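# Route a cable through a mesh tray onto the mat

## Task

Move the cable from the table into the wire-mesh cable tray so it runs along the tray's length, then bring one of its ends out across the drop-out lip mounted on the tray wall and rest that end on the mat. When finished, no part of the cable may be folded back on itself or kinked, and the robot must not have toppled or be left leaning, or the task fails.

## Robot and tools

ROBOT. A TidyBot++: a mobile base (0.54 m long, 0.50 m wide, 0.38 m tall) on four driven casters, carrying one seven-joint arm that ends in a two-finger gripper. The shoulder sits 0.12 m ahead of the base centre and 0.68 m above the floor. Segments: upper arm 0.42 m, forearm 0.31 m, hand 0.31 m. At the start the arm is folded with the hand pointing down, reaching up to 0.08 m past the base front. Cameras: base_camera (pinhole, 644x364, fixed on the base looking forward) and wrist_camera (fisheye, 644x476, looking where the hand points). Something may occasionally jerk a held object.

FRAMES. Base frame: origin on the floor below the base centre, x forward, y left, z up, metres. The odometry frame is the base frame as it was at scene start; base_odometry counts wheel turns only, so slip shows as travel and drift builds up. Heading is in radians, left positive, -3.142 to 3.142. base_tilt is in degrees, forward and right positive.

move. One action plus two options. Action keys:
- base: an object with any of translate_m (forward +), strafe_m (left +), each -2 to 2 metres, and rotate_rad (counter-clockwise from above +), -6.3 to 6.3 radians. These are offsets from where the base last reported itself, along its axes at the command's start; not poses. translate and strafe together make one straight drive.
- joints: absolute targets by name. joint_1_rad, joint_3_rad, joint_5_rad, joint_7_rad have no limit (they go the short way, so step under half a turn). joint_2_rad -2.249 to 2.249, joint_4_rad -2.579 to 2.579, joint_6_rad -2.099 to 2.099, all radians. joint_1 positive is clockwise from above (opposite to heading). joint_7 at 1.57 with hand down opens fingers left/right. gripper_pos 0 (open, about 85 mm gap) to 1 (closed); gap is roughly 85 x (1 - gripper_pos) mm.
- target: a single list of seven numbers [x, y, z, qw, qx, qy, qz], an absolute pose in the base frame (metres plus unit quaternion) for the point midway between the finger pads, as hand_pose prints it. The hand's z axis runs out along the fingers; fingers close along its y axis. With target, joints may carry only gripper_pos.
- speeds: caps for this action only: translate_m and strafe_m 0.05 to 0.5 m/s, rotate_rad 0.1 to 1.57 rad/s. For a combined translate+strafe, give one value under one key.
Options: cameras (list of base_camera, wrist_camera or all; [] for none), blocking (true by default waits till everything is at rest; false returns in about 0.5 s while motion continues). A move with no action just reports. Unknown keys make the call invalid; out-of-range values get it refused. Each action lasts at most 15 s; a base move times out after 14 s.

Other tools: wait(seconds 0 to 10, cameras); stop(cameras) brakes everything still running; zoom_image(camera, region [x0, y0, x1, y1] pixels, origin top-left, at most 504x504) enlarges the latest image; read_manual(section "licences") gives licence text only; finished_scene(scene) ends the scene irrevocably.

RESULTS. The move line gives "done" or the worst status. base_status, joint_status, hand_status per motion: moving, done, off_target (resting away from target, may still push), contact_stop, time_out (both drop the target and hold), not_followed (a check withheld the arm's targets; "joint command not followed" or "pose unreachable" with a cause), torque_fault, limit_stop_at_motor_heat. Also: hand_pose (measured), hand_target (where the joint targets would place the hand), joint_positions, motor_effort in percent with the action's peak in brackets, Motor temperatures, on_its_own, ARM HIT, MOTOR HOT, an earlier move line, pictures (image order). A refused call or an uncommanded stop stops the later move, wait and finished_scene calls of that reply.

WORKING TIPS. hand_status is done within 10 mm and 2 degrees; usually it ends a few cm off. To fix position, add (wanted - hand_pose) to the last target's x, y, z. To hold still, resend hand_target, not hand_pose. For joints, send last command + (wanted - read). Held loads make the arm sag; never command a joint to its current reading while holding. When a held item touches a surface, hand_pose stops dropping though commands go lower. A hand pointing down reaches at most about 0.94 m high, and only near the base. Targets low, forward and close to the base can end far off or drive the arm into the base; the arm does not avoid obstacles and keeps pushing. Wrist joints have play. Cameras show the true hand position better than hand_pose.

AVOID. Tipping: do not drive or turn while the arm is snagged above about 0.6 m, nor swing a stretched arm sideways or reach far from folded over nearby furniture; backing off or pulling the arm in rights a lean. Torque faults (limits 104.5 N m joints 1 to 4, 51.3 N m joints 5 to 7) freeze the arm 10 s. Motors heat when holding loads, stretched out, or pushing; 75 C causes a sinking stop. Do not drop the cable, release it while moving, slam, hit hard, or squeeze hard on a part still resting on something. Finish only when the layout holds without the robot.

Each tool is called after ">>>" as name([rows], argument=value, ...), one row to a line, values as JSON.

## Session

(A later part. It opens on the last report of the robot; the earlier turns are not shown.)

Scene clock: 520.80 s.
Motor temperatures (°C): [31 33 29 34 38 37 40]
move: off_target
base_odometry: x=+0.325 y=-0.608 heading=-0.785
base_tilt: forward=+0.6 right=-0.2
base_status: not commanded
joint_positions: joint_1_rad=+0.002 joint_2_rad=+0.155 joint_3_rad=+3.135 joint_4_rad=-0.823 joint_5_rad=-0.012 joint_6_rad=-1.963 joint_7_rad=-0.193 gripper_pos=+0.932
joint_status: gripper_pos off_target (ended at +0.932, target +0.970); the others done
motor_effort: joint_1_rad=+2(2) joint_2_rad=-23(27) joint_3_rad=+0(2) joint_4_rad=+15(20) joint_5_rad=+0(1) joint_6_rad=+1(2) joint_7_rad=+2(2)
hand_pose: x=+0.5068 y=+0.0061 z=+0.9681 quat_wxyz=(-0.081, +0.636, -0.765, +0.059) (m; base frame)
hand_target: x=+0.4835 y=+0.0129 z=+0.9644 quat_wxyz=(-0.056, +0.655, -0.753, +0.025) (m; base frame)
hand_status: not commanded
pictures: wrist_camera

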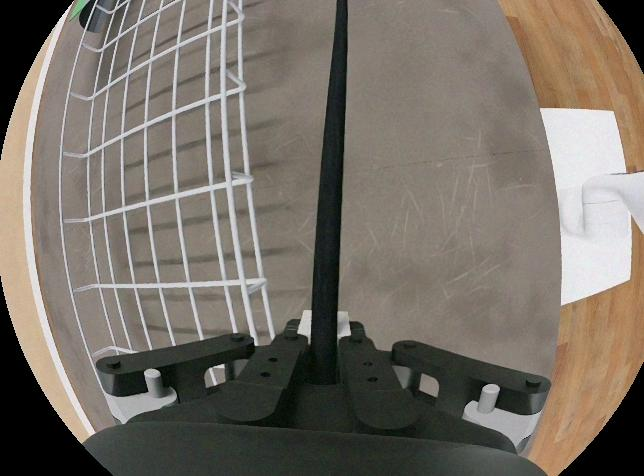

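>>> move(joints={"joint_1_rad": 0.0, "joint_2_rad": 0.477, "joint_3_rad": 3.14, "joint_4_rad": -0.525, "joint_5_rad": -0.04, "joint_6_rad": -1.47, "joint_7_rad": -0.02, "gripper_pos": 0.96}, cameras=["wrist_camera"])

>>> move(joints={"joint_1_rad": 0.0, "joint_2_rad": 0.645, "joint_3_rad": 3.14, "joint_4_rad": -0.585, "joint_5_rad": -0.04, "joint_6_rad": -1.732, "joint_7_rad": 0.0, "gripper_pos": 0.96}, cameras=["wrist_camera"])

Scene clock: 527.93 s.
Motor temperatures (°C): [31 33 29 34 37 37 40]
move: off_target
base_odometry: x=+0.325 y=-0.608 heading=-0.785
base_tilt: forward=+0.6 right=-0.2
base_status: not commanded
joint_positions: joint_1_rad=+0.002 joint_2_rad=+0.472 joint_3_rad=+3.135 joint_4_rad=-0.538 joint_5_rad=-0.012 joint_6_rad=-1.569 joint_7_rad=-0.090 gripper_pos=+0.932
joint_status: joint_6_rad off_target (ended at -1.569, target -1.470); the others done
motor_effort: joint_1_rad=+1(2) joint_2_rad=-37(41) joint_3_rad=-1(2) joint_4_rad=+18(20) joint_5_rad=+0(1) joint_6_rad=+5(6) joint_7_rad=+0(2)
hand_pose: x=+0.7423 y=+0.0065 z=+0.9608 quat_wxyz=(-0.210, +0.650, -0.707, +0.182) (m; base frame)
hand_target: x=+0.7701 y=+0.0144 z=+0.9811 quat_wxyz=(-0.249, +0.665, -0.671, +0.216) (m; base frame)
hand_status: not commanded
pictures: wrist_camera

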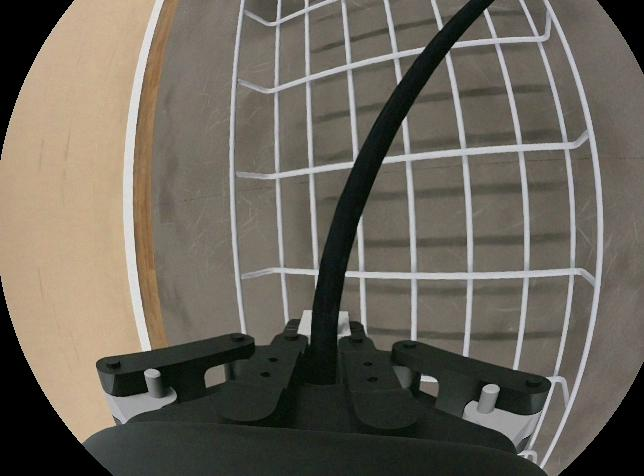

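Scene clock: 529.17 s.
Motor temperatures (°C): [31 33 29 34 37 37 40]
move: done
base_odometry: x=+0.325 y=-0.608 heading=-0.785
base_tilt: forward=+0.6 right=-0.2
base_status: not commanded
joint_positions: joint_1_rad=+0.002 joint_2_rad=+0.625 joint_3_rad=+3.135 joint_4_rad=-0.576 joint_5_rad=-0.012 joint_6_rad=-1.659 joint_7_rad=-0.069 gripper_pos=+0.932
joint_status: all done
motor_effort: joint_1_rad=+1(3) joint_2_rad=-41(46) joint_3_rad=-1(2) joint_4_rad=+18(20) joint_5_rad=+0(2) joint_6_rad=+3(6) joint_7_rad=+0(2)
hand_pose: x=+0.7447 y=+0.0065 z=+0.8381 quat_wxyz=(-0.108, +0.677, -0.722, +0.090) (m; base frame)
hand_target: x=+0.7237 y=+0.0143 z=+0.8171 quat_wxyz=(-0.077, +0.708, -0.700, +0.049) (m; base frame)
hand_status: not commanded
pictures: wrist_camera

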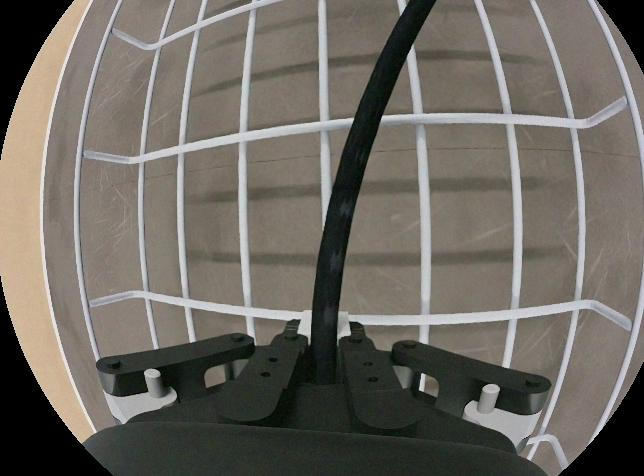

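>>> move(joints={"joint_2_rad": 0.662}, cameras=[])

>>> move(joints={"gripper_pos": 0.86}, cameras=[])

>>> move(joints={"gripper_pos": 0.55}, cameras=["wrist_camera"])

Scene clock: 534.10 s.
Motor temperatures (°C): [31 34 29 34 37 37 40]
move: done
base_odometry: x=+0.325 y=-0.608 heading=-0.785
base_tilt: forward=+0.6 right=-0.2
base_status: not commanded
joint_positions: joint_1_rad=+0.002 joint_2_rad=+0.635 joint_3_rad=+3.135 joint_4_rad=-0.576 joint_5_rad=-0.012 joint_6_rad=-1.659 joint_7_rad=-0.069 gripper_pos=+0.932
joint_status: all done
motor_effort: joint_1_rad=+1(1) joint_2_rad=-40(42) joint_3_rad=-1(2) joint_4_rad=+16(19) joint_5_rad=-1(1) joint_6_rad=+2(3) joint_7_rad=+0(1)
hand_pose: x=+0.7463 y=+0.0065 z=+0.8314 quat_wxyz=(-0.104, +0.678, -0.722, +0.087) (m; base frame)
hand_target: x=+0.7259 y=+0.0143 z=+0.8068 quat_wxyz=(-0.071, +0.708, -0.701, +0.043) (m; base frame)
hand_status: not commanded
pictures: none
No camera images: "cameras" was empty.

Scene clock: 534.63 s.
Motor temperatures (°C): [31 34 29 34 37 37 40]
move: done
base_odometry: x=+0.325 y=-0.608 heading=-0.785
base_tilt: forward=+0.6 right=-0.2
base_status: not commanded
joint_positions: joint_1_rad=+0.002 joint_2_rad=+0.635 joint_3_rad=+3.135 joint_4_rad=-0.574 joint_5_rad=-0.012 joint_6_rad=-1.659 joint_7_rad=-0.067 gripper_pos=+0.860
joint_status: all done
motor_effort: joint_1_rad=+2(2) joint_2_rad=-39(40) joint_3_rad=-1(2) joint_4_rad=+17(17) joint_5_rad=+0(1) joint_6_rad=+2(3) joint_7_rad=+0(1)
hand_pose: x=+0.7465 y=+0.0065 z=+0.8320 quat_wxyz=(-0.105, +0.678, -0.722, +0.087) (m; base frame)
hand_target: x=+0.7259 y=+0.0143 z=+0.8068 quat_wxyz=(-0.071, +0.708, -0.701, +0.043) (m; base frame)
hand_status: not commanded
pictures: none
No camera images: "cameras" was empty.

Scene clock: 535.33 s.
Motor temperatures (°C): [31 34 29 34 37 37 40]
move: done
base_odometry: x=+0.325 y=-0.608 heading=-0.785
base_tilt: forward=+0.6 right=-0.2
base_status: not commanded
joint_positions: joint_1_rad=+0.002 joint_2_rad=+0.635 joint_3_rad=+3.135 joint_4_rad=-0.572 joint_5_rad=-0.012 joint_6_rad=-1.659 joint_7_rad=-0.067 gripper_pos=+0.550
joint_status: all done
motor_effort: joint_1_rad=+1(2) joint_2_rad=-37(39) joint_3_rad=-1(1) joint_4_rad=+14(15) joint_5_rad=+1(1) joint_6_rad=+0(1) joint_7_rad=+1(1)
hand_pose: x=+0.7469 y=+0.0065 z=+0.8330 quat_wxyz=(-0.106, +0.678, -0.722, +0.088) (m; base frame)
hand_target: x=+0.7259 y=+0.0143 z=+0.8068 quat_wxyz=(-0.071, +0.708, -0.701, +0.043) (m; base frame)
hand_status: not commanded
pictures: wrist_camera

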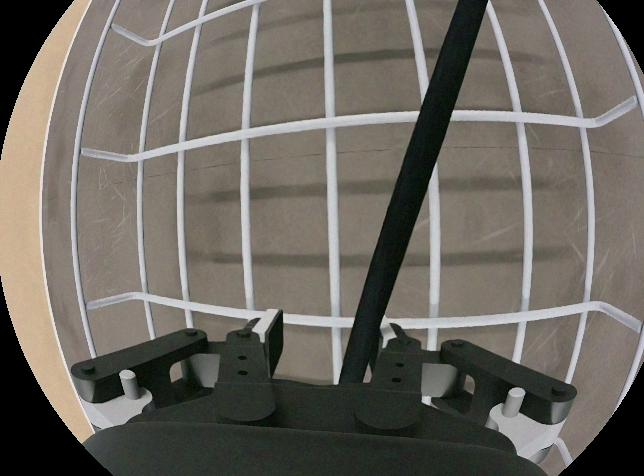

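>>> move(joints={"joint_1_rad": 0.0, "joint_2_rad": 0.455, "joint_3_rad": 3.14, "joint_4_rad": -0.545, "joint_5_rad": -0.04, "joint_6_rad": -1.7, "joint_7_rad": 0.0, "gripper_pos": 0.55}, cameras=["wrist_camera"])

>>> move(base={"strafe_m": -0.68}, joints={"joint_1_rad": 0.0, "joint_2_rad": 0.1, "joint_3_rad": 3.14, "joint_4_rad": -0.875, "joint_5_rad": -0.04, "joint_6_rad": -2.0, "joint_7_rad": -0.1, "gripper_pos": 0.55}, cameras=["wrist_camera"])

Scene clock: 546.00 s.
Motor temperatures (°C): [31 34 29 34 37 37 40]
move: done
base_odometry: x=+0.325 y=-0.608 heading=-0.785
base_tilt: forward=+0.6 right=-0.2
base_status: not commanded
joint_positions: joint_1_rad=+0.002 joint_2_rad=+0.440 joint_3_rad=+3.135 joint_4_rad=-0.541 joint_5_rad=-0.012 joint_6_rad=-1.660 joint_7_rad=-0.067 gripper_pos=+0.550
joint_status: all done
motor_effort: joint_1_rad=+2(2) joint_2_rad=-34(46) joint_3_rad=-1(2) joint_4_rad=+17(20) joint_5_rad=+1(2) joint_6_rad=+4(5) joint_7_rad=+0(2)
hand_pose: x=+0.7087 y=+0.0065 z=+0.9646 quat_wxyz=(-0.186, +0.664, -0.705, +0.164) (m; base frame)
hand_target: x=+0.7013 y=+0.0143 z=+0.9484 quat_wxyz=(-0.168, +0.695, -0.685, +0.141) (m; base frame)
hand_status: not commanded
pictures: wrist_camera

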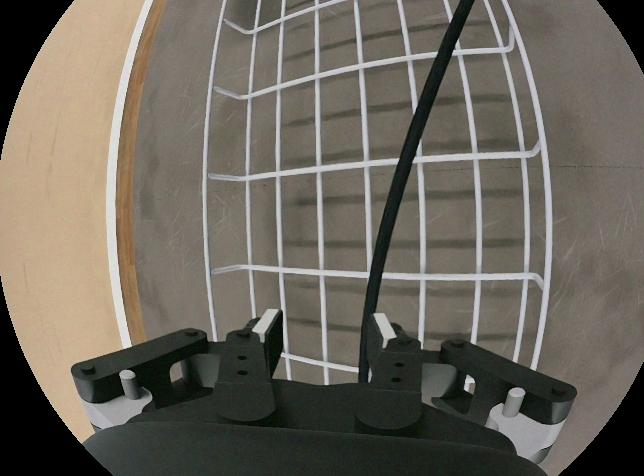

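Scene clock: 548.37 s.
Motor temperatures (°C): [31 34 29 34 37 37 40]
move: done
base_odometry: x=-0.155 y=-1.089 heading=-0.785
base_tilt: forward=+0.6 right=-0.2
base_status: done
joint_positions: joint_1_rad=+0.000 joint_2_rad=+0.090 joint_3_rad=+3.135 joint_4_rad=-0.859 joint_5_rad=-0.013 joint_6_rad=-1.915 joint_7_rad=-0.067 gripper_pos=+0.550
joint_status: all done
motor_effort: joint_1_rad=+1(5) joint_2_rad=-20(37) joint_3_rad=+0(2) joint_4_rad=+16(19) joint_5_rad=+0(2) joint_6_rad=+2(4) joint_7_rad=+0(2)
hand_pose: x=+0.4977 y=+0.0073 z=+0.9847 quat_wxyz=(-0.106, +0.681, -0.719, +0.090) (m; base frame)
hand_target: x=+0.4726 y=+0.0132 z=+0.9701 quat_wxyz=(-0.073, +0.676, -0.732, +0.043) (m; base frame)
hand_status: not commanded
pictures: wrist_camera

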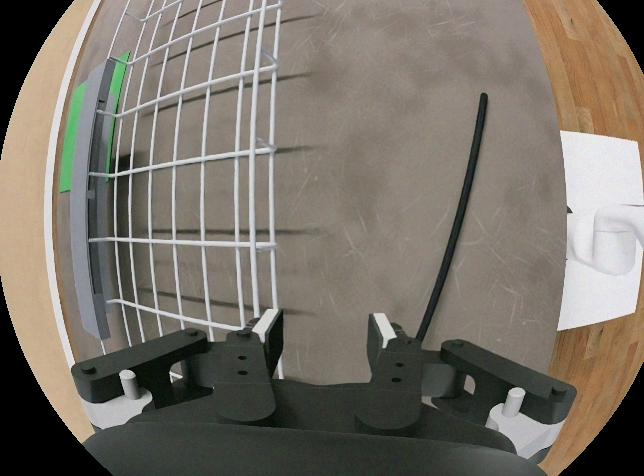

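>>> zoom_image(camera="wrist_camera", region=[40, 20, 300, 380])

Scaled by 1.400.

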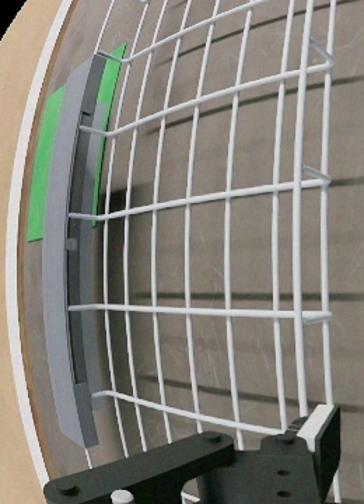

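>>> move(base={"strafe_m": 0.045}, joints={"joint_1_rad": 0.0, "joint_2_rad": 0.007, "joint_3_rad": 3.14, "joint_4_rad": -1.504, "joint_5_rad": -0.04, "joint_6_rad": -1.546, "joint_7_rad": -0.337, "gripper_pos": 0.55}, cameras=["wrist_camera"])

Scene clock: 625.60 s.
Motor temperatures (°C): [31 33 29 34 37 37 40]
move: done
base_odometry: x=-0.123 y=-1.057 heading=-0.786
base_tilt: forward=+0.6 right=-0.2
base_status: done
joint_positions: joint_1_rad=-0.004 joint_2_rad=+0.016 joint_3_rad=+3.135 joint_4_rad=-1.489 joint_5_rad=-0.016 joint_6_rad=-1.635 joint_7_rad=-0.267 gripper_pos=+0.550
joint_status: all done
motor_effort: joint_1_rad=+2(4) joint_2_rad=-18(21) joint_3_rad=+0(2) joint_4_rad=+17(19) joint_5_rad=+0(2) joint_6_rad=+0(3) joint_7_rad=+1(2)
hand_pose: x=+0.4398 y=+0.0095 z=+0.8122 quat_wxyz=(-0.006, +0.611, -0.792, -0.006) (m; base frame)
hand_target: x=+0.4620 y=+0.0144 z=+0.8114 quat_wxyz=(-0.046, +0.579, -0.814, +0.008) (m; base frame)
hand_status: not commanded
pictures: wrist_camera

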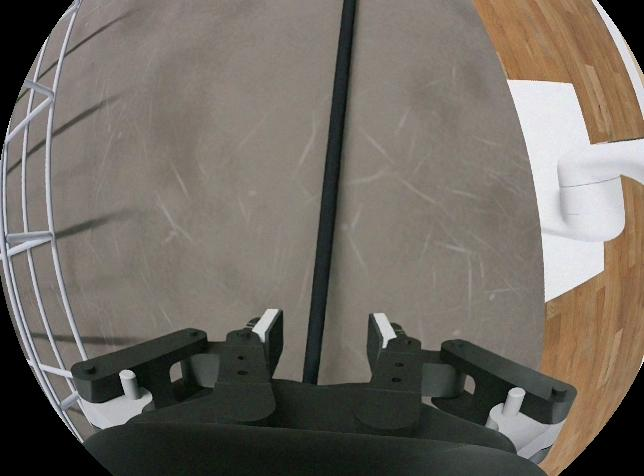

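>>> move(joints={"joint_1_rad": 0.0, "joint_2_rad": 0.056, "joint_3_rad": 3.14, "joint_4_rad": -1.69, "joint_5_rad": -0.04, "joint_6_rad": -1.339, "joint_7_rad": -0.35, "gripper_pos": 0.6}, cameras=["wrist_camera"])

Scene clock: 641.77 s.
Motor temperatures (°C): [31 33 29 34 37 37 40]
move: done
base_odometry: x=-0.123 y=-1.057 heading=-0.786
base_tilt: forward=+0.6 right=-0.2
base_status: not commanded
joint_positions: joint_1_rad=-0.004 joint_2_rad=+0.043 joint_3_rad=+3.135 joint_4_rad=-1.677 joint_5_rad=-0.016 joint_6_rad=-1.427 joint_7_rad=-0.282 gripper_pos=+0.600
joint_status: all done
motor_effort: joint_1_rad=+2(3) joint_2_rad=-19(21) joint_3_rad=+0(2) joint_4_rad=+17(18) joint_5_rad=+1(1) joint_6_rad=+0(1) joint_7_rad=+1(2)
hand_pose: x=+0.4458 y=+0.0095 z=+0.7442 quat_wxyz=(-0.002, +0.604, -0.797, -0.008) (m; base frame)
hand_target: x=+0.4697 y=+0.0140 z=+0.7366 quat_wxyz=(-0.034, +0.570, -0.821, +0.000) (m; base frame)
hand_status: not commanded
pictures: wrist_camera

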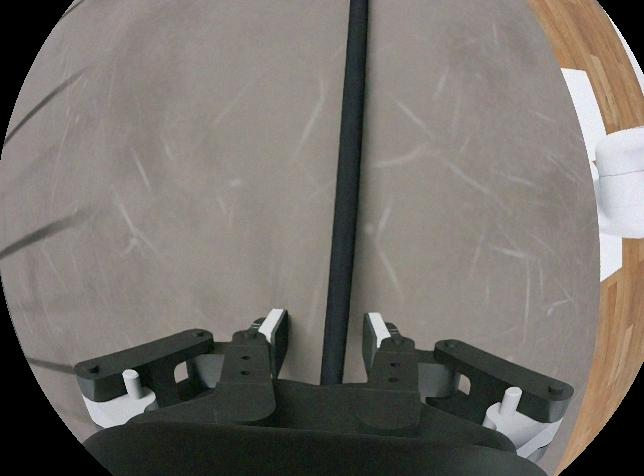

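>>> move(joints={"gripper_pos": 0.9}, cameras=[])

>>> move(joints={"gripper_pos": 0.96}, cameras=[])

>>> move(joints={"joint_1_rad": 0.0, "joint_2_rad": 0.13, "joint_3_rad": 3.14, "joint_4_rad": -1.2, "joint_5_rad": -0.04, "joint_6_rad": -1.78, "joint_7_rad": -0.35, "gripper_pos": 0.97}, cameras=["wrist_camera"])

Scene clock: 658.37 s.
Motor temperatures (°C): [31 33 29 34 37 37 40]
move: done
base_odometry: x=-0.123 y=-1.057 heading=-0.786
base_tilt: forward=+0.6 right=-0.2
base_status: not commanded
joint_positions: joint_1_rad=-0.004 joint_2_rad=+0.042 joint_3_rad=+3.135 joint_4_rad=-1.677 joint_5_rad=-0.016 joint_6_rad=-1.421 joint_7_rad=-0.283 gripper_pos=+0.896
joint_status: all done
motor_effort: joint_1_rad=+2(2) joint_2_rad=-18(19) joint_3_rad=-1(1) joint_4_rad=+16(17) joint_5_rad=+0(1) joint_6_rad=+0(1) joint_7_rad=+0(1)
hand_pose: x=+0.4481 y=+0.0095 z=+0.7446 quat_wxyz=(-0.005, +0.604, -0.797, -0.006) (m; base frame)
hand_target: x=+0.4697 y=+0.0140 z=+0.7366 quat_wxyz=(-0.034, +0.570, -0.821, +0.000) (m; base frame)
hand_status: not commanded
pictures: none
No camera images: "cameras" was empty.

Scene clock: 658.83 s.
Motor temperatures (°C): [31 33 29 34 37 37 40]
move: off_target
base_odometry: x=-0.123 y=-1.057 heading=-0.786
base_tilt: forward=+0.6 right=-0.2
base_status: not commanded
joint_positions: joint_1_rad=-0.004 joint_2_rad=+0.042 joint_3_rad=+3.135 joint_4_rad=-1.676 joint_5_rad=-0.016 joint_6_rad=-1.420 joint_7_rad=-0.283 gripper_pos=+0.924
joint_status: gripper_pos off_target (ended at +0.924, target +0.960)
motor_effort: joint_1_rad=+1(2) joint_2_rad=-17(18) joint_3_rad=-1(1) joint_4_rad=+15(16) joint_5_rad=+0(1) joint_6_rad=+0(1) joint_7_rad=+1(1)
hand_pose: x=+0.4484 y=+0.0095 z=+0.7447 quat_wxyz=(-0.006, +0.603, -0.797, -0.005) (m; base frame)
hand_target: x=+0.4697 y=+0.0140 z=+0.7366 quat_wxyz=(-0.034, +0.570, -0.821, +0.000) (m; base frame)
hand_status: not commanded
pictures: none
No camera images: "cameras" was empty.

Scene clock: 660.50 s.
Motor temperatures (°C): [31 33 29 34 37 37 40]
move: off_target
base_odometry: x=-0.123 y=-1.057 heading=-0.786
base_tilt: forward=+0.6 right=-0.2
base_status: not commanded
joint_positions: joint_1_rad=-0.004 joint_2_rad=+0.109 joint_3_rad=+3.135 joint_4_rad=-1.209 joint_5_rad=-0.016 joint_6_rad=-1.691 joint_7_rad=-0.283 gripper_pos=+0.924
joint_status: gripper_pos off_target (ended at +0.924, target +0.970); the others done
motor_effort: joint_1_rad=+1(2) joint_2_rad=-23(23) joint_3_rad=-1(2) joint_4_rad=+18(19) joint_5_rad=+0(1) joint_6_rad=+1(2) joint_7_rad=+0(1)
hand_pose: x=+0.5100 y=+0.0100 z=+0.8700 quat_wxyz=(-0.058, +0.604, -0.794, +0.033) (m; base frame)
hand_target: x=+0.4886 y=+0.0141 z=+0.8631 quat_wxyz=(-0.024, +0.577, -0.816, -0.007) (m; base frame)
hand_status: not commanded
pictures: wrist_camera

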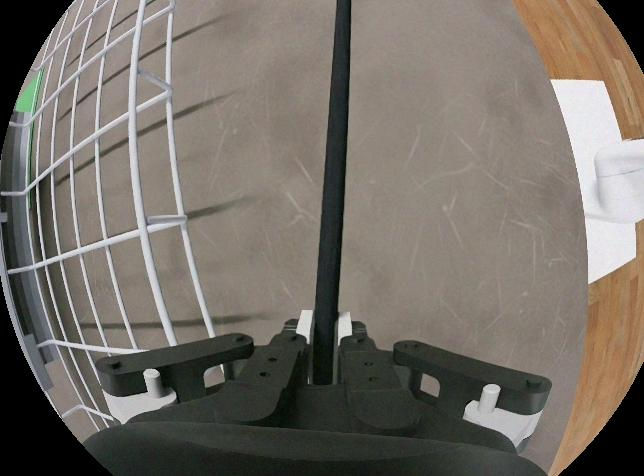

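>>> move(joints={"joint_1_rad": 0.0, "joint_2_rad": 0.136, "joint_3_rad": 3.14, "joint_4_rad": -0.844, "joint_5_rad": -0.04, "joint_6_rad": -2.05, "joint_7_rad": -0.25, "gripper_pos": 0.96}, cameras=["wrist_camera"])

>>> move(joints={"joint_1_rad": 0.0, "joint_2_rad": 0.477, "joint_3_rad": 3.14, "joint_4_rad": -0.525, "joint_5_rad": -0.04, "joint_6_rad": -1.49, "joint_7_rad": -0.06, "gripper_pos": 0.96}, cameras=["wrist_camera"])

Scene clock: 669.03 s.
Motor temperatures (°C): [31 33 29 34 37 37 40]
move: off_target
base_odometry: x=-0.123 y=-1.057 heading=-0.786
base_tilt: forward=+0.6 right=-0.2
base_status: not commanded
joint_positions: joint_1_rad=-0.004 joint_2_rad=+0.120 joint_3_rad=+3.135 joint_4_rad=-0.854 joint_5_rad=-0.016 joint_6_rad=-1.962 joint_7_rad=-0.283 gripper_pos=+0.924
joint_status: gripper_pos off_target (ended at +0.924, target +0.960); the others done
motor_effort: joint_1_rad=+2(3) joint_2_rad=-22(24) joint_3_rad=+0(1) joint_4_rad=+17(19) joint_5_rad=+1(1) joint_6_rad=+1(2) joint_7_rad=+1(2)
hand_pose: x=+0.4929 y=+0.0094 z=+0.9713 quat_wxyz=(-0.087, +0.604, -0.790, +0.055) (m; base frame)
hand_target: x=+0.4716 y=+0.0129 z=+0.9646 quat_wxyz=(-0.055, +0.621, -0.782, +0.020) (m; base frame)
hand_status: not commanded
pictures: wrist_camera

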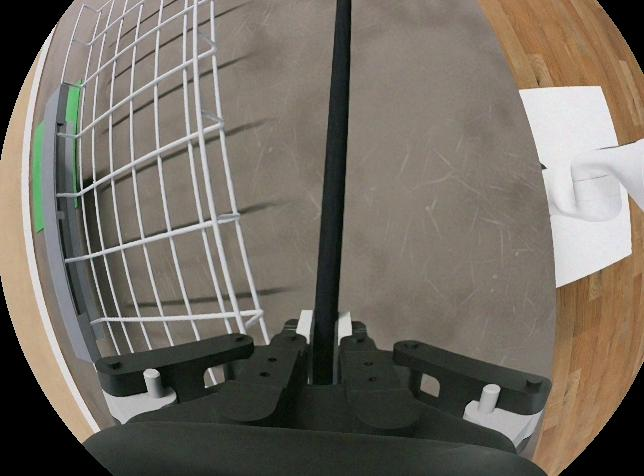

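Scene clock: 670.83 s.
Motor temperatures (°C): [31 33 29 34 37 37 40]
move: off_target
base_odometry: x=-0.123 y=-1.057 heading=-0.786
base_tilt: forward=+0.6 right=-0.2
base_status: not commanded
joint_positions: joint_1_rad=-0.004 joint_2_rad=+0.473 joint_3_rad=+3.135 joint_4_rad=-0.536 joint_5_rad=-0.016 joint_6_rad=-1.583 joint_7_rad=-0.128 gripper_pos=+0.924
joint_status: gripper_pos off_target (ended at +0.924, target +0.960); the others done
motor_effort: joint_1_rad=+1(3) joint_2_rad=-37(41) joint_3_rad=-1(2) joint_4_rad=+18(20) joint_5_rad=+0(1) joint_6_rad=+5(5) joint_7_rad=+1(1)
hand_pose: x=+0.7390 y=+0.0113 z=+0.9584 quat_wxyz=(-0.210, +0.641, -0.718, +0.171) (m; base frame)
hand_target: x=+0.7651 y=+0.0145 z=+0.9773 quat_wxyz=(-0.246, +0.654, -0.686, +0.204) (m; base frame)
hand_status: not commanded
pictures: wrist_camera

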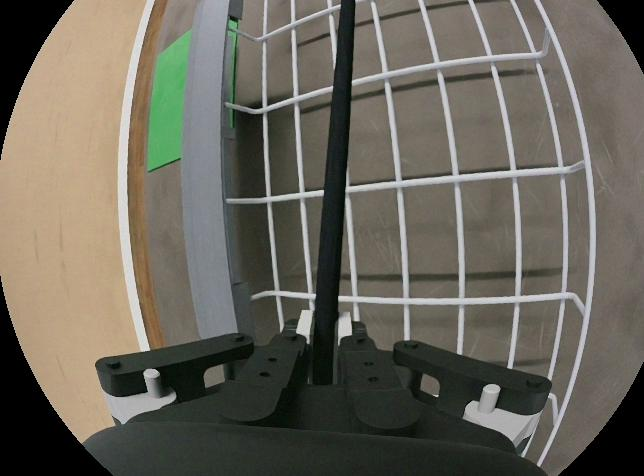

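>>> move(joints={"joint_1_rad": 0.0, "joint_2_rad": 0.619, "joint_3_rad": 3.14, "joint_4_rad": -0.592, "joint_5_rad": -0.04, "joint_6_rad": -1.71, "joint_7_rad": 0.0, "gripper_pos": 0.96}, cameras=["wrist_camera"])

Scene clock: 679.20 s.
Motor temperatures (°C): [31 34 29 34 37 37 40]
move: off_target
base_odometry: x=-0.123 y=-1.057 heading=-0.786
base_tilt: forward=+0.6 right=-0.2
base_status: not commanded
joint_positions: joint_1_rad=-0.004 joint_2_rad=+0.611 joint_3_rad=+3.135 joint_4_rad=-0.588 joint_5_rad=-0.016 joint_6_rad=-1.643 joint_7_rad=-0.068 gripper_pos=+0.924
joint_status: gripper_pos off_target (ended at +0.924, target +0.960); the others done
motor_effort: joint_1_rad=+2(3) joint_2_rad=-41(47) joint_3_rad=-1(2) joint_4_rad=+18(21) joint_5_rad=+1(2) joint_6_rad=+2(5) joint_7_rad=+0(2)
hand_pose: x=+0.7453 y=+0.0113 z=+0.8433 quat_wxyz=(-0.116, +0.679, -0.718, +0.095) (m; base frame)
hand_target: x=+0.7253 y=+0.0143 z=+0.8317 quat_wxyz=(-0.092, +0.707, -0.699, +0.064) (m; base frame)
hand_status: not commanded
pictures: wrist_camera

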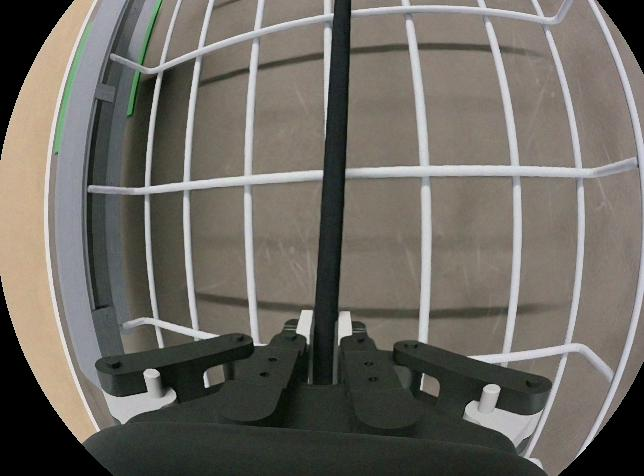

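>>> move(base={"strafe_m": -0.17}, speeds={"strafe_m": 0.12}, cameras=["wrist_camera"])

Scene clock: 687.17 s.
Motor temperatures (°C): [31 34 29 34 37 37 40]
move: done
base_odometry: x=-0.244 y=-1.177 heading=-0.785
base_tilt: forward=+0.6 right=-0.2
base_status: done
joint_positions: joint_1_rad=-0.003 joint_2_rad=+0.611 joint_3_rad=+3.135 joint_4_rad=-0.588 joint_5_rad=-0.018 joint_6_rad=-1.643 joint_7_rad=-0.067 gripper_pos=+0.924
joint_status: not commanded
motor_effort: joint_1_rad=+2(6) joint_2_rad=-42(42) joint_3_rad=-1(1) joint_4_rad=+18(19) joint_5_rad=+1(2) joint_6_rad=+3(3) joint_7_rad=+0(1)
hand_pose: x=+0.7453 y=+0.0117 z=+0.8433 quat_wxyz=(-0.117, +0.680, -0.718, +0.094) (m; base frame)
hand_target: x=+0.7253 y=+0.0143 z=+0.8317 quat_wxyz=(-0.092, +0.707, -0.699, +0.064) (m; base frame)
hand_status: not commanded
pictures: wrist_camera

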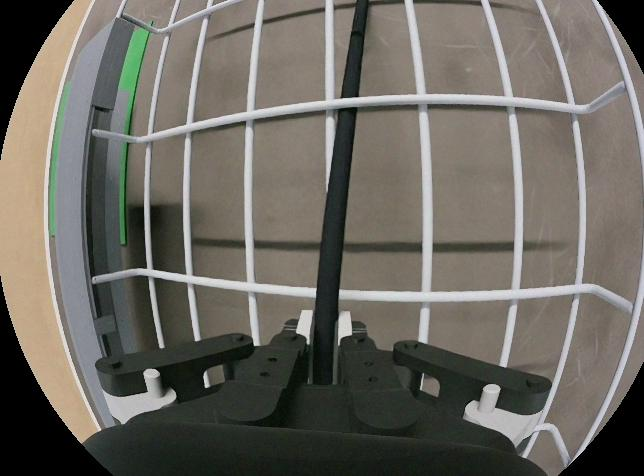

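>>> move(joints={"joint_2_rad": 0.648}, cameras=[])

>>> move(joints={"gripper_pos": 0.86}, cameras=[])

>>> move(joints={"gripper_pos": 0.55}, cameras=[])

>>> move(joints={"joint_1_rad": 0.0, "joint_2_rad": 0.44, "joint_3_rad": 3.14, "joint_4_rad": -0.545, "joint_5_rad": -0.04, "joint_6_rad": -1.65, "joint_7_rad": 0.0, "gripper_pos": 0.55}, cameras=["wrist_camera"])

Scene clock: 693.90 s.
Motor temperatures (°C): [31 34 29 34 37 37 40]
move: done
base_odometry: x=-0.244 y=-1.177 heading=-0.785
base_tilt: forward=+0.6 right=-0.2
base_status: not commanded
joint_positions: joint_1_rad=-0.003 joint_2_rad=+0.628 joint_3_rad=+3.135 joint_4_rad=-0.588 joint_5_rad=-0.018 joint_6_rad=-1.643 joint_7_rad=-0.067 gripper_pos=+0.924
joint_status: all done
motor_effort: joint_1_rad=+1(2) joint_2_rad=-42(43) joint_3_rad=-1(2) joint_4_rad=+18(19) joint_5_rad=-1(1) joint_6_rad=+2(3) joint_7_rad=+1(1)
hand_pose: x=+0.7479 y=+0.0117 z=+0.8326 quat_wxyz=(-0.111, +0.680, -0.719, +0.088) (m; base frame)
hand_target: x=+0.7294 y=+0.0143 z=+0.8141 quat_wxyz=(-0.082, +0.707, -0.700, +0.053) (m; base frame)
hand_status: not commanded
pictures: none
No camera images: "cameras" was empty.

Scene clock: 694.43 s.
Motor temperatures (°C): [31 34 29 34 37 37 40]
move: done
base_odometry: x=-0.244 y=-1.177 heading=-0.785
base_tilt: forward=+0.6 right=-0.2
base_status: not commanded
joint_positions: joint_1_rad=-0.003 joint_2_rad=+0.628 joint_3_rad=+3.135 joint_4_rad=-0.588 joint_5_rad=-0.018 joint_6_rad=-1.643 joint_7_rad=-0.067 gripper_pos=+0.860
joint_status: all done
motor_effort: joint_1_rad=+2(2) joint_2_rad=-41(42) joint_3_rad=-1(1) joint_4_rad=+18(18) joint_5_rad=+0(1) joint_6_rad=+2(2) joint_7_rad=-1(1)
hand_pose: x=+0.7479 y=+0.0117 z=+0.8326 quat_wxyz=(-0.111, +0.680, -0.719, +0.088) (m; base frame)
hand_target: x=+0.7294 y=+0.0143 z=+0.8141 quat_wxyz=(-0.082, +0.707, -0.700, +0.053) (m; base frame)
hand_status: not commanded
pictures: none
No camera images: "cameras" was empty.

Scene clock: 695.13 s.
Motor temperatures (°C): [31 34 29 34 37 37 40]
move: done
base_odometry: x=-0.244 y=-1.177 heading=-0.785
base_tilt: forward=+0.6 right=-0.2
base_status: not commanded
joint_positions: joint_1_rad=-0.003 joint_2_rad=+0.628 joint_3_rad=+3.135 joint_4_rad=-0.588 joint_5_rad=-0.018 joint_6_rad=-1.643 joint_7_rad=-0.067 gripper_pos=+0.550
joint_status: all done
motor_effort: joint_1_rad=+1(2) joint_2_rad=-41(42) joint_3_rad=-1(1) joint_4_rad=+17(19) joint_5_rad=+1(1) joint_6_rad=+2(3) joint_7_rad=-1(1)
hand_pose: x=+0.7479 y=+0.0117 z=+0.8326 quat_wxyz=(-0.111, +0.680, -0.719, +0.088) (m; base frame)
hand_target: x=+0.7294 y=+0.0143 z=+0.8141 quat_wxyz=(-0.082, +0.707, -0.700, +0.053) (m; base frame)
hand_status: not commanded
pictures: none
No camera images: "cameras" was empty.

Scene clock: 696.70 s.
Motor temperatures (°C): [31 34 29 34 37 37 40]
move: done
base_odometry: x=-0.244 y=-1.177 heading=-0.785
base_tilt: forward=+0.6 right=-0.2
base_status: not commanded
joint_positions: joint_1_rad=-0.003 joint_2_rad=+0.425 joint_3_rad=+3.135 joint_4_rad=-0.541 joint_5_rad=-0.018 joint_6_rad=-1.643 joint_7_rad=-0.067 gripper_pos=+0.550
joint_status: all done
motor_effort: joint_1_rad=+2(3) joint_2_rad=-34(45) joint_3_rad=-1(2) joint_4_rad=+17(20) joint_5_rad=+0(1) joint_6_rad=+4(4) joint_7_rad=+0(1)
hand_pose: x=+0.7090 y=+0.0116 z=+0.9758 quat_wxyz=(-0.200, +0.664, -0.700, +0.172) (m; base frame)
hand_target: x=+0.7110 y=+0.0144 z=+0.9643 quat_wxyz=(-0.191, +0.689, -0.679, +0.163) (m; base frame)
hand_status: not commanded
pictures: wrist_camera

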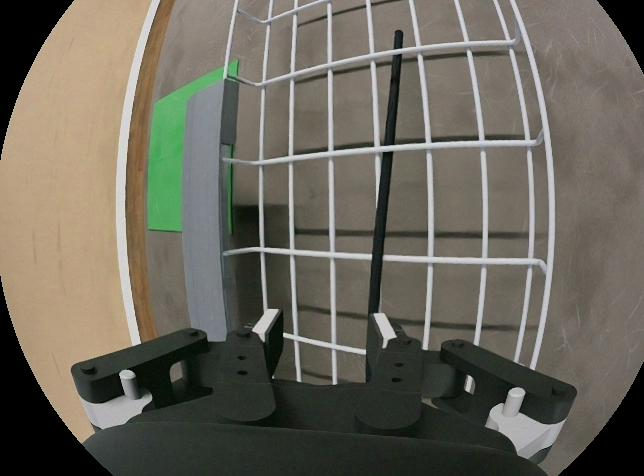

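>>> move(cameras=["wrist_camera"])

Scene clock: 724.50 s.
Motor temperatures (°C): [31 34 29 34 37 37 40]
base_odometry: x=-0.244 y=-1.177 heading=-0.785
base_tilt: forward=+0.6 right=-0.2
base_status: not commanded
joint_positions: joint_1_rad=-0.003 joint_2_rad=+0.425 joint_3_rad=+3.135 joint_4_rad=-0.541 joint_5_rad=-0.018 joint_6_rad=-1.643 joint_7_rad=-0.067 gripper_pos=+0.550
joint_status: all done
motor_effort: joint_1_rad=+2(3) joint_2_rad=-34(45) joint_3_rad=-1(2) joint_4_rad=+17(20) joint_5_rad=+0(1) joint_6_rad=+4(4) joint_7_rad=+0(1)
hand_pose: x=+0.7090 y=+0.0116 z=+0.9758 quat_wxyz=(-0.200, +0.664, -0.700, +0.172) (m; base frame)
hand_target: x=+0.7110 y=+0.0144 z=+0.9643 quat_wxyz=(-0.191, +0.689, -0.679, +0.163) (m; base frame)
hand_status: not commanded
pictures: wrist_camera

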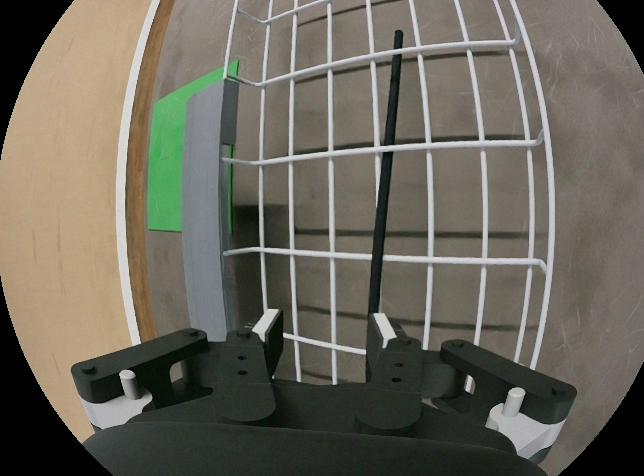

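>>> move(base={"strafe_m": -0.065}, speeds={"strafe_m": 0.15}, joints={"joint_1_rad": 0.0, "joint_2_rad": 0.53, "joint_4_rad": -0.565, "joint_6_rad": -1.70, "joint_7_rad": -0.06, "gripper_pos": 0.55}, cameras=["wrist_camera"])

Scene clock: 808.97 s.
Motor temperatures (°C): [31 34 29 34 37 37 40]
move: done
base_odometry: x=-0.290 y=-1.223 heading=-0.785
base_tilt: forward=+0.6 right=-0.2
base_status: done
joint_positions: joint_1_rad=+0.001 joint_2_rad=+0.520 joint_3_rad=+3.135 joint_4_rad=-0.557 joint_5_rad=-0.019 joint_6_rad=-1.643 joint_7_rad=-0.067 gripper_pos=+0.550
joint_status: all done
motor_effort: joint_1_rad=+2(7) joint_2_rad=-37(41) joint_3_rad=-1(2) joint_4_rad=+18(19) joint_5_rad=+0(2) joint_6_rad=+3(5) joint_7_rad=+0(2)
hand_pose: x=+0.7323 y=+0.0089 z=+0.9123 quat_wxyz=(-0.161, +0.671, -0.711, +0.135) (m; base frame)
hand_target: x=+0.7167 y=+0.0143 z=+0.8963 quat_wxyz=(-0.139, +0.680, -0.712, +0.104) (m; base frame)
hand_status: not commanded
pictures: wrist_camera

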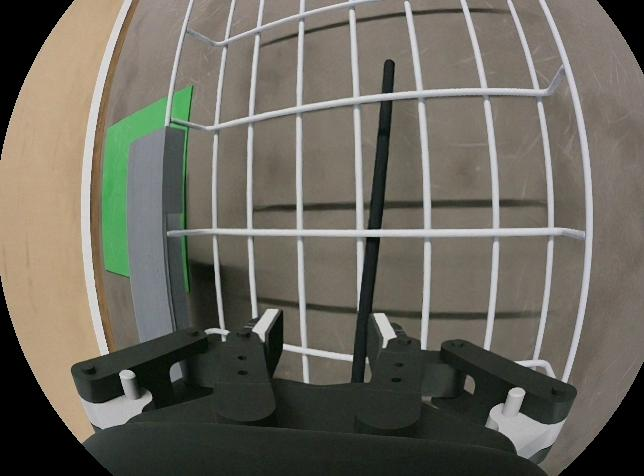

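>>> move(joints={"joint_2_rad": 0.648, "joint_4_rad": -0.585, "joint_6_rad": -1.735}, cameras=["wrist_camera"])

>>> move(joints={"gripper_pos": 0.9}, cameras=[])

>>> move(joints={"gripper_pos": 0.96}, cameras=["wrist_camera"])

Scene clock: 824.37 s.
Motor temperatures (°C): [31 34 29 34 37 37 40]
move: done
base_odometry: x=-0.290 y=-1.223 heading=-0.785
base_tilt: forward=+0.6 right=-0.2
base_status: not commanded
joint_positions: joint_1_rad=+0.001 joint_2_rad=+0.637 joint_3_rad=+3.135 joint_4_rad=-0.577 joint_5_rad=-0.019 joint_6_rad=-1.653 joint_7_rad=-0.067 gripper_pos=+0.550
joint_status: all done
motor_effort: joint_1_rad=+2(2) joint_2_rad=-41(46) joint_3_rad=-1(1) joint_4_rad=+18(20) joint_5_rad=+0(1) joint_6_rad=+2(3) joint_7_rad=+1(2)
hand_pose: x=+0.7483 y=+0.0088 z=+0.8300 quat_wxyz=(-0.107, +0.679, -0.721, +0.085) (m; base frame)
hand_target: x=+0.7232 y=+0.0143 z=+0.8151 quat_wxyz=(-0.077, +0.687, -0.721, +0.045) (m; base frame)
hand_status: not commanded
pictures: wrist_camera

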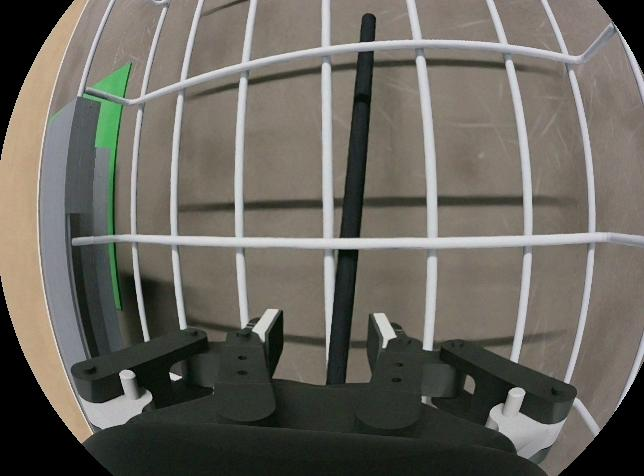

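Scene clock: 825.10 s.
Motor temperatures (°C): [31 34 29 34 37 37 40]
move: done
base_odometry: x=-0.290 y=-1.223 heading=-0.785
base_tilt: forward=+0.6 right=-0.2
base_status: not commanded
joint_positions: joint_1_rad=+0.001 joint_2_rad=+0.635 joint_3_rad=+3.135 joint_4_rad=-0.577 joint_5_rad=-0.019 joint_6_rad=-1.669 joint_7_rad=-0.067 gripper_pos=+0.900
joint_status: all done
motor_effort: joint_1_rad=+2(3) joint_2_rad=-40(42) joint_3_rad=+0(1) joint_4_rad=+18(19) joint_5_rad=+1(1) joint_6_rad=+4(7) joint_7_rad=+0(1)
hand_pose: x=+0.7430 y=+0.0088 z=+0.8303 quat_wxyz=(-0.102, +0.680, -0.722, +0.081) (m; base frame)
hand_target: x=+0.7232 y=+0.0143 z=+0.8151 quat_wxyz=(-0.077, +0.687, -0.721, +0.045) (m; base frame)
hand_status: not commanded
pictures: none
No camera images: "cameras" was empty.

Scene clock: 825.60 s.
Motor temperatures (°C): [31 34 29 34 37 37 40]
move: done
base_odometry: x=-0.290 y=-1.223 heading=-0.785
base_tilt: forward=+0.6 right=-0.2
base_status: not commanded
joint_positions: joint_1_rad=+0.001 joint_2_rad=+0.632 joint_3_rad=+3.135 joint_4_rad=-0.577 joint_5_rad=-0.019 joint_6_rad=-1.671 joint_7_rad=-0.067 gripper_pos=+0.960
joint_status: all done
motor_effort: joint_1_rad=+1(3) joint_2_rad=-41(42) joint_3_rad=-1(1) joint_4_rad=+18(19) joint_5_rad=+0(1) joint_6_rad=+2(5) joint_7_rad=+1(1)
hand_pose: x=+0.7418 y=+0.0088 z=+0.8317 quat_wxyz=(-0.102, +0.680, -0.722, +0.081) (m; base frame)
hand_target: x=+0.7232 y=+0.0143 z=+0.8151 quat_wxyz=(-0.077, +0.687, -0.721, +0.045) (m; base frame)
hand_status: not commanded
pictures: wrist_camera

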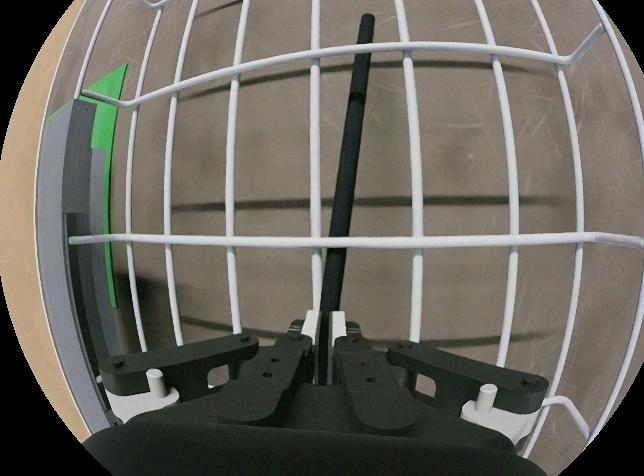

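>>> zoom_image(camera="wrist_camera", region=[260, 200, 400, 400])

Scaled by 2.520.

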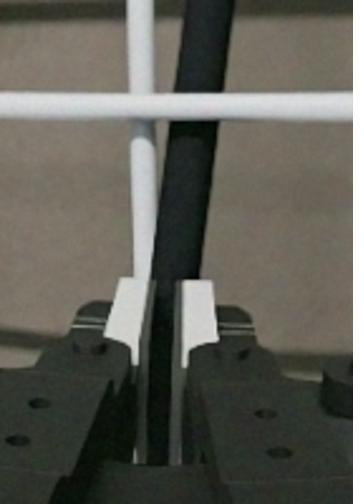

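>>> zoom_image(camera="wrist_camera", region=[280, 0, 440, 120])

>>> zoom_image(camera="wrist_camera", region=[280, 200, 400, 290])

Scaled by 3.150.

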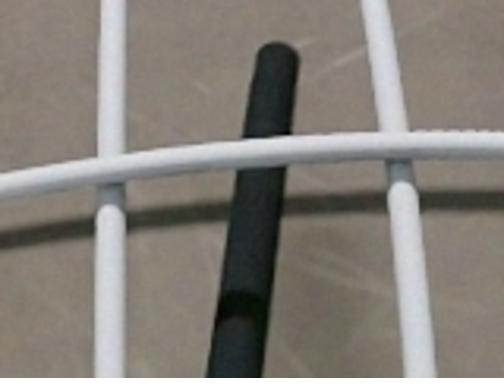

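Scaled by 4.200.

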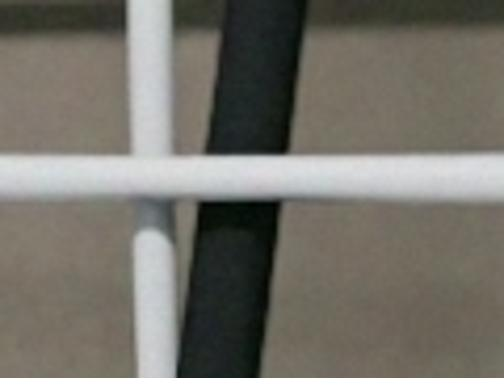

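>>> move(joints={"gripper_pos": 0.55}, cameras=[])

>>> move(joints={"joint_2_rad": 0.43, "joint_4_rad": -0.545, "joint_6_rad": -1.65}, cameras=[])

>>> move(base={"strafe_m": 0.3}, joints={"joint_2_rad": 0.25, "joint_4_rad": -0.87, "joint_6_rad": -1.85}, cameras=["wrist_camera"])

Scene clock: 864.37 s.
Motor temperatures (°C): [31 34 29 34 37 37 40]
move: done
base_odometry: x=-0.290 y=-1.223 heading=-0.785
base_tilt: forward=+0.6 right=-0.2
base_status: not commanded
joint_positions: joint_1_rad=+0.001 joint_2_rad=+0.632 joint_3_rad=+3.135 joint_4_rad=-0.577 joint_5_rad=-0.019 joint_6_rad=-1.671 joint_7_rad=-0.067 gripper_pos=+0.550
joint_status: all done
motor_effort: joint_1_rad=+2(2) joint_2_rad=-41(42) joint_3_rad=-1(1) joint_4_rad=+17(18) joint_5_rad=+0(1) joint_6_rad=+2(2) joint_7_rad=+1(1)
hand_pose: x=+0.7418 y=+0.0088 z=+0.8317 quat_wxyz=(-0.102, +0.680, -0.722, +0.081) (m; base frame)
hand_target: x=+0.7232 y=+0.0143 z=+0.8151 quat_wxyz=(-0.077, +0.687, -0.721, +0.045) (m; base frame)
hand_status: not commanded
pictures: none
No camera images: "cameras" was empty.

Scene clock: 865.97 s.
Motor temperatures (°C): [31 34 29 34 37 37 40]
move: done
base_odometry: x=-0.290 y=-1.223 heading=-0.785
base_tilt: forward=+0.6 right=-0.2
base_status: not commanded
joint_positions: joint_1_rad=+0.001 joint_2_rad=+0.415 joint_3_rad=+3.135 joint_4_rad=-0.541 joint_5_rad=-0.019 joint_6_rad=-1.671 joint_7_rad=-0.067 gripper_pos=+0.550
joint_status: all done
motor_effort: joint_1_rad=+2(2) joint_2_rad=-34(46) joint_3_rad=-1(1) joint_4_rad=+17(20) joint_5_rad=+1(1) joint_6_rad=+4(4) joint_7_rad=+1(1)
hand_pose: x=+0.6984 y=+0.0089 z=+0.9770 quat_wxyz=(-0.193, +0.664, -0.703, +0.166) (m; base frame)
hand_target: x=+0.7082 y=+0.0144 z=+0.9702 quat_wxyz=(-0.199, +0.668, -0.699, +0.161) (m; base frame)
hand_status: not commanded
pictures: none
No camera images: "cameras" was empty.

Scene clock: 867.73 s.
Motor temperatures (°C): [31 34 29 34 37 37 40]
move: done
base_odometry: x=-0.078 y=-1.011 heading=-0.784
base_tilt: forward=+0.6 right=-0.3
base_status: done
joint_positions: joint_1_rad=-0.007 joint_2_rad=+0.248 joint_3_rad=+3.135 joint_4_rad=-0.853 joint_5_rad=-0.019 joint_6_rad=-1.765 joint_7_rad=-0.067 gripper_pos=+0.550
joint_status: all done
motor_effort: joint_1_rad=+1(5) joint_2_rad=-27(34) joint_3_rad=+0(2) joint_4_rad=+17(18) joint_5_rad=+0(2) joint_6_rad=+2(4) joint_7_rad=+0(1)
hand_pose: x=+0.5869 y=+0.0129 z=+0.9324 quat_wxyz=(-0.107, +0.683, -0.717, +0.086) (m; base frame)
hand_target: x=+0.5591 y=+0.0139 z=+0.9200 quat_wxyz=(-0.075, +0.689, -0.720, +0.045) (m; base frame)
hand_status: not commanded
pictures: wrist_camera

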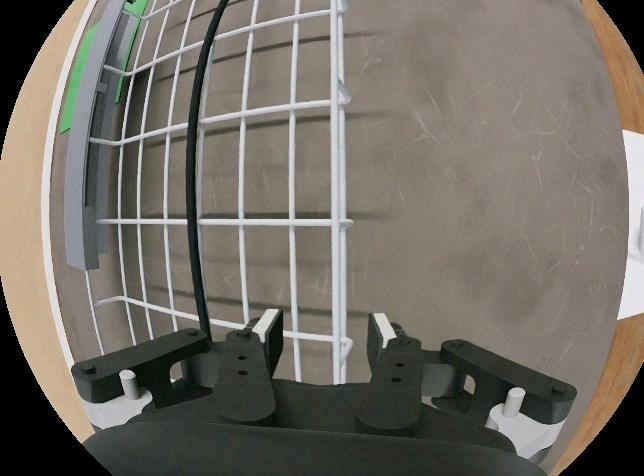

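>>> zoom_image(camera="wrist_camera", region=[150, 0, 260, 130])

>>> zoom_image(camera="wrist_camera", region=[150, 130, 260, 340])

Scaled by 3.877.

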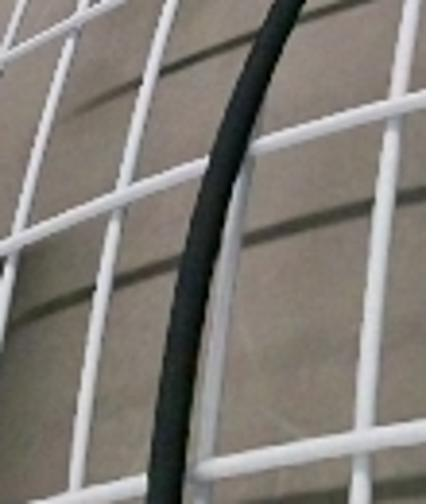

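Scaled by 2.400.

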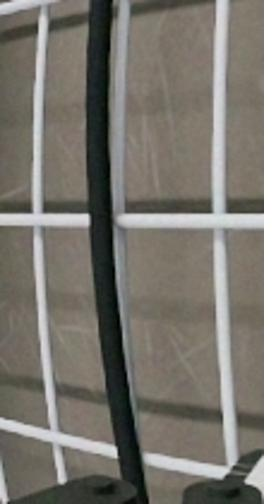

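>>> move(base={"strafe_m": -0.0895, "translate_m": 0.016}, speeds={"strafe_m": 0.15}, joints={"joint_1_rad": 0.0, "joint_2_rad": 0.43, "joint_4_rad": -0.545, "joint_6_rad": -1.65, "joint_7_rad": -0.06, "gripper_pos": 0.55}, cameras=[])

>>> move(joints={"joint_2_rad": 0.545, "joint_4_rad": -0.565, "joint_6_rad": -1.70}, cameras=["wrist_camera"])

Scene clock: 926.33 s.
Motor temperatures (°C): [31 34 29 34 37 37 40]
move: done
base_odometry: x=-0.130 y=-1.086 heading=-0.784
base_tilt: forward=+0.6 right=-0.2
base_status: done
joint_positions: joint_1_rad=+0.000 joint_2_rad=+0.412 joint_3_rad=+3.135 joint_4_rad=-0.554 joint_5_rad=-0.020 joint_6_rad=-1.731 joint_7_rad=-0.067 gripper_pos=+0.550
joint_status: all done
motor_effort: joint_1_rad=+2(6) joint_2_rad=-33(34) joint_3_rad=-1(2) joint_4_rad=+16(19) joint_5_rad=+0(2) joint_6_rad=+3(4) joint_7_rad=+0(2)
hand_pose: x=+0.6797 y=+0.0101 z=+0.9652 quat_wxyz=(-0.168, +0.671, -0.708, +0.142) (m; base frame)
hand_target: x=+0.7082 y=+0.0144 z=+0.9702 quat_wxyz=(-0.199, +0.668, -0.699, +0.161) (m; base frame)
hand_status: not commanded
pictures: none
No camera images: "cameras" was empty.

Scene clock: 927.63 s.
Motor temperatures (°C): [31 34 29 34 37 37 40]
move: done
base_odometry: x=-0.130 y=-1.086 heading=-0.784
base_tilt: forward=+0.6 right=-0.2
base_status: not commanded
joint_positions: joint_1_rad=+0.000 joint_2_rad=+0.536 joint_3_rad=+3.135 joint_4_rad=-0.560 joint_5_rad=-0.020 joint_6_rad=-1.731 joint_7_rad=-0.067 gripper_pos=+0.550
joint_status: all done
motor_effort: joint_1_rad=+1(2) joint_2_rad=-37(42) joint_3_rad=-1(1) joint_4_rad=+17(19) joint_5_rad=+1(1) joint_6_rad=+2(4) joint_7_rad=+1(1)
hand_pose: x=+0.7095 y=+0.0101 z=+0.8914 quat_wxyz=(-0.122, +0.679, -0.718, +0.099) (m; base frame)
hand_target: x=+0.7199 y=+0.0143 z=+0.8873 quat_wxyz=(-0.134, +0.681, -0.713, +0.099) (m; base frame)
hand_status: not commanded
pictures: wrist_camera

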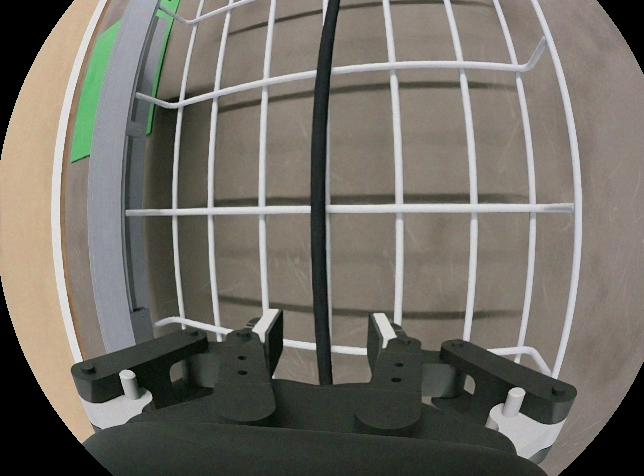

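>>> move(joints={"joint_2_rad": 0.640, "joint_4_rad": -0.588, "joint_6_rad": -1.74}, cameras=["wrist_camera"])

>>> move(joints={"gripper_pos": 0.9}, cameras=[])

>>> move(joints={"gripper_pos": 0.96}, cameras=["wrist_camera"])

Scene clock: 940.33 s.
Motor temperatures (°C): [31 34 29 34 37 37 40]
move: done
base_odometry: x=-0.130 y=-1.086 heading=-0.784
base_tilt: forward=+0.6 right=-0.2
base_status: not commanded
joint_positions: joint_1_rad=+0.000 joint_2_rad=+0.629 joint_3_rad=+3.135 joint_4_rad=-0.579 joint_5_rad=-0.020 joint_6_rad=-1.731 joint_7_rad=-0.067 gripper_pos=+0.550
joint_status: all done
motor_effort: joint_1_rad=+1(2) joint_2_rad=-41(45) joint_3_rad=-1(1) joint_4_rad=+17(19) joint_5_rad=+1(1) joint_6_rad=+1(3) joint_7_rad=+0(1)
hand_pose: x=+0.7229 y=+0.0102 z=+0.8290 quat_wxyz=(-0.082, +0.683, -0.723, +0.061) (m; base frame)
hand_target: x=+0.7200 y=+0.0143 z=+0.8186 quat_wxyz=(-0.077, +0.687, -0.721, +0.045) (m; base frame)
hand_status: not commanded
pictures: wrist_camera

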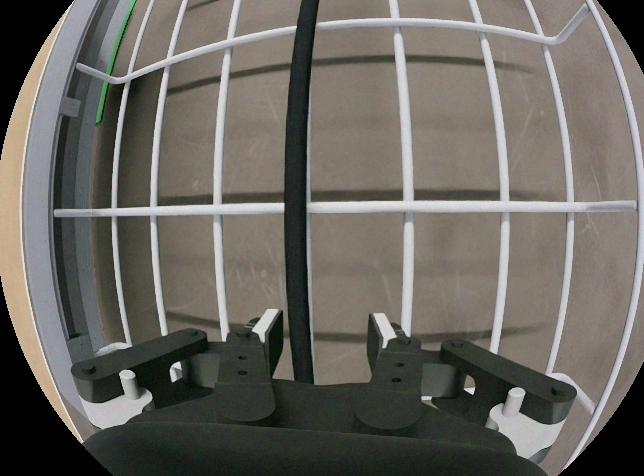

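Scene clock: 941.07 s.
Motor temperatures (°C): [31 34 29 34 37 37 40]
move: done
base_odometry: x=-0.130 y=-1.086 heading=-0.784
base_tilt: forward=+0.6 right=-0.2
base_status: not commanded
joint_positions: joint_1_rad=+0.000 joint_2_rad=+0.629 joint_3_rad=+3.135 joint_4_rad=-0.579 joint_5_rad=-0.020 joint_6_rad=-1.731 joint_7_rad=-0.067 gripper_pos=+0.897
joint_status: all done
motor_effort: joint_1_rad=+1(2) joint_2_rad=-39(41) joint_3_rad=-1(1) joint_4_rad=+17(17) joint_5_rad=-1(1) joint_6_rad=+1(2) joint_7_rad=+0(1)
hand_pose: x=+0.7229 y=+0.0102 z=+0.8290 quat_wxyz=(-0.082, +0.683, -0.723, +0.061) (m; base frame)
hand_target: x=+0.7200 y=+0.0143 z=+0.8186 quat_wxyz=(-0.077, +0.687, -0.721, +0.045) (m; base frame)
hand_status: not commanded
pictures: none
No camera images: "cameras" was empty.

Scene clock: 941.53 s.
Motor temperatures (°C): [31 34 29 34 37 37 40]
move: done
base_odometry: x=-0.130 y=-1.086 heading=-0.784
base_tilt: forward=+0.6 right=-0.2
base_status: not commanded
joint_positions: joint_1_rad=+0.000 joint_2_rad=+0.628 joint_3_rad=+3.135 joint_4_rad=-0.579 joint_5_rad=-0.020 joint_6_rad=-1.731 joint_7_rad=-0.067 gripper_pos=+0.937
joint_status: all done
motor_effort: joint_1_rad=+1(2) joint_2_rad=-39(40) joint_3_rad=-1(1) joint_4_rad=+17(17) joint_5_rad=+0(0) joint_6_rad=+2(2) joint_7_rad=+0(1)
hand_pose: x=+0.7228 y=+0.0102 z=+0.8292 quat_wxyz=(-0.082, +0.683, -0.723, +0.061) (m; base frame)
hand_target: x=+0.7200 y=+0.0143 z=+0.8186 quat_wxyz=(-0.077, +0.687, -0.721, +0.045) (m; base frame)
hand_status: not commanded
pictures: wrist_camera

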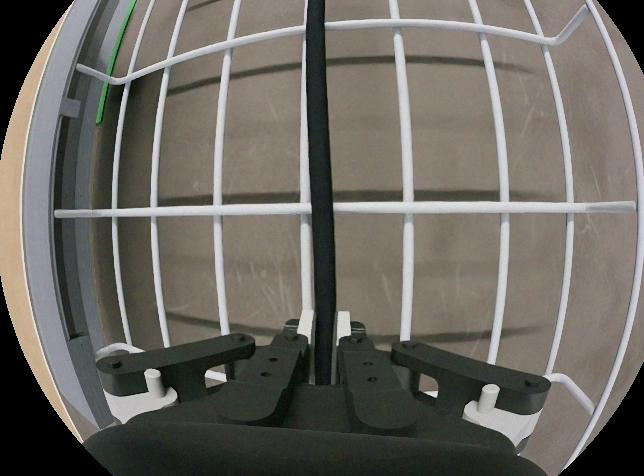

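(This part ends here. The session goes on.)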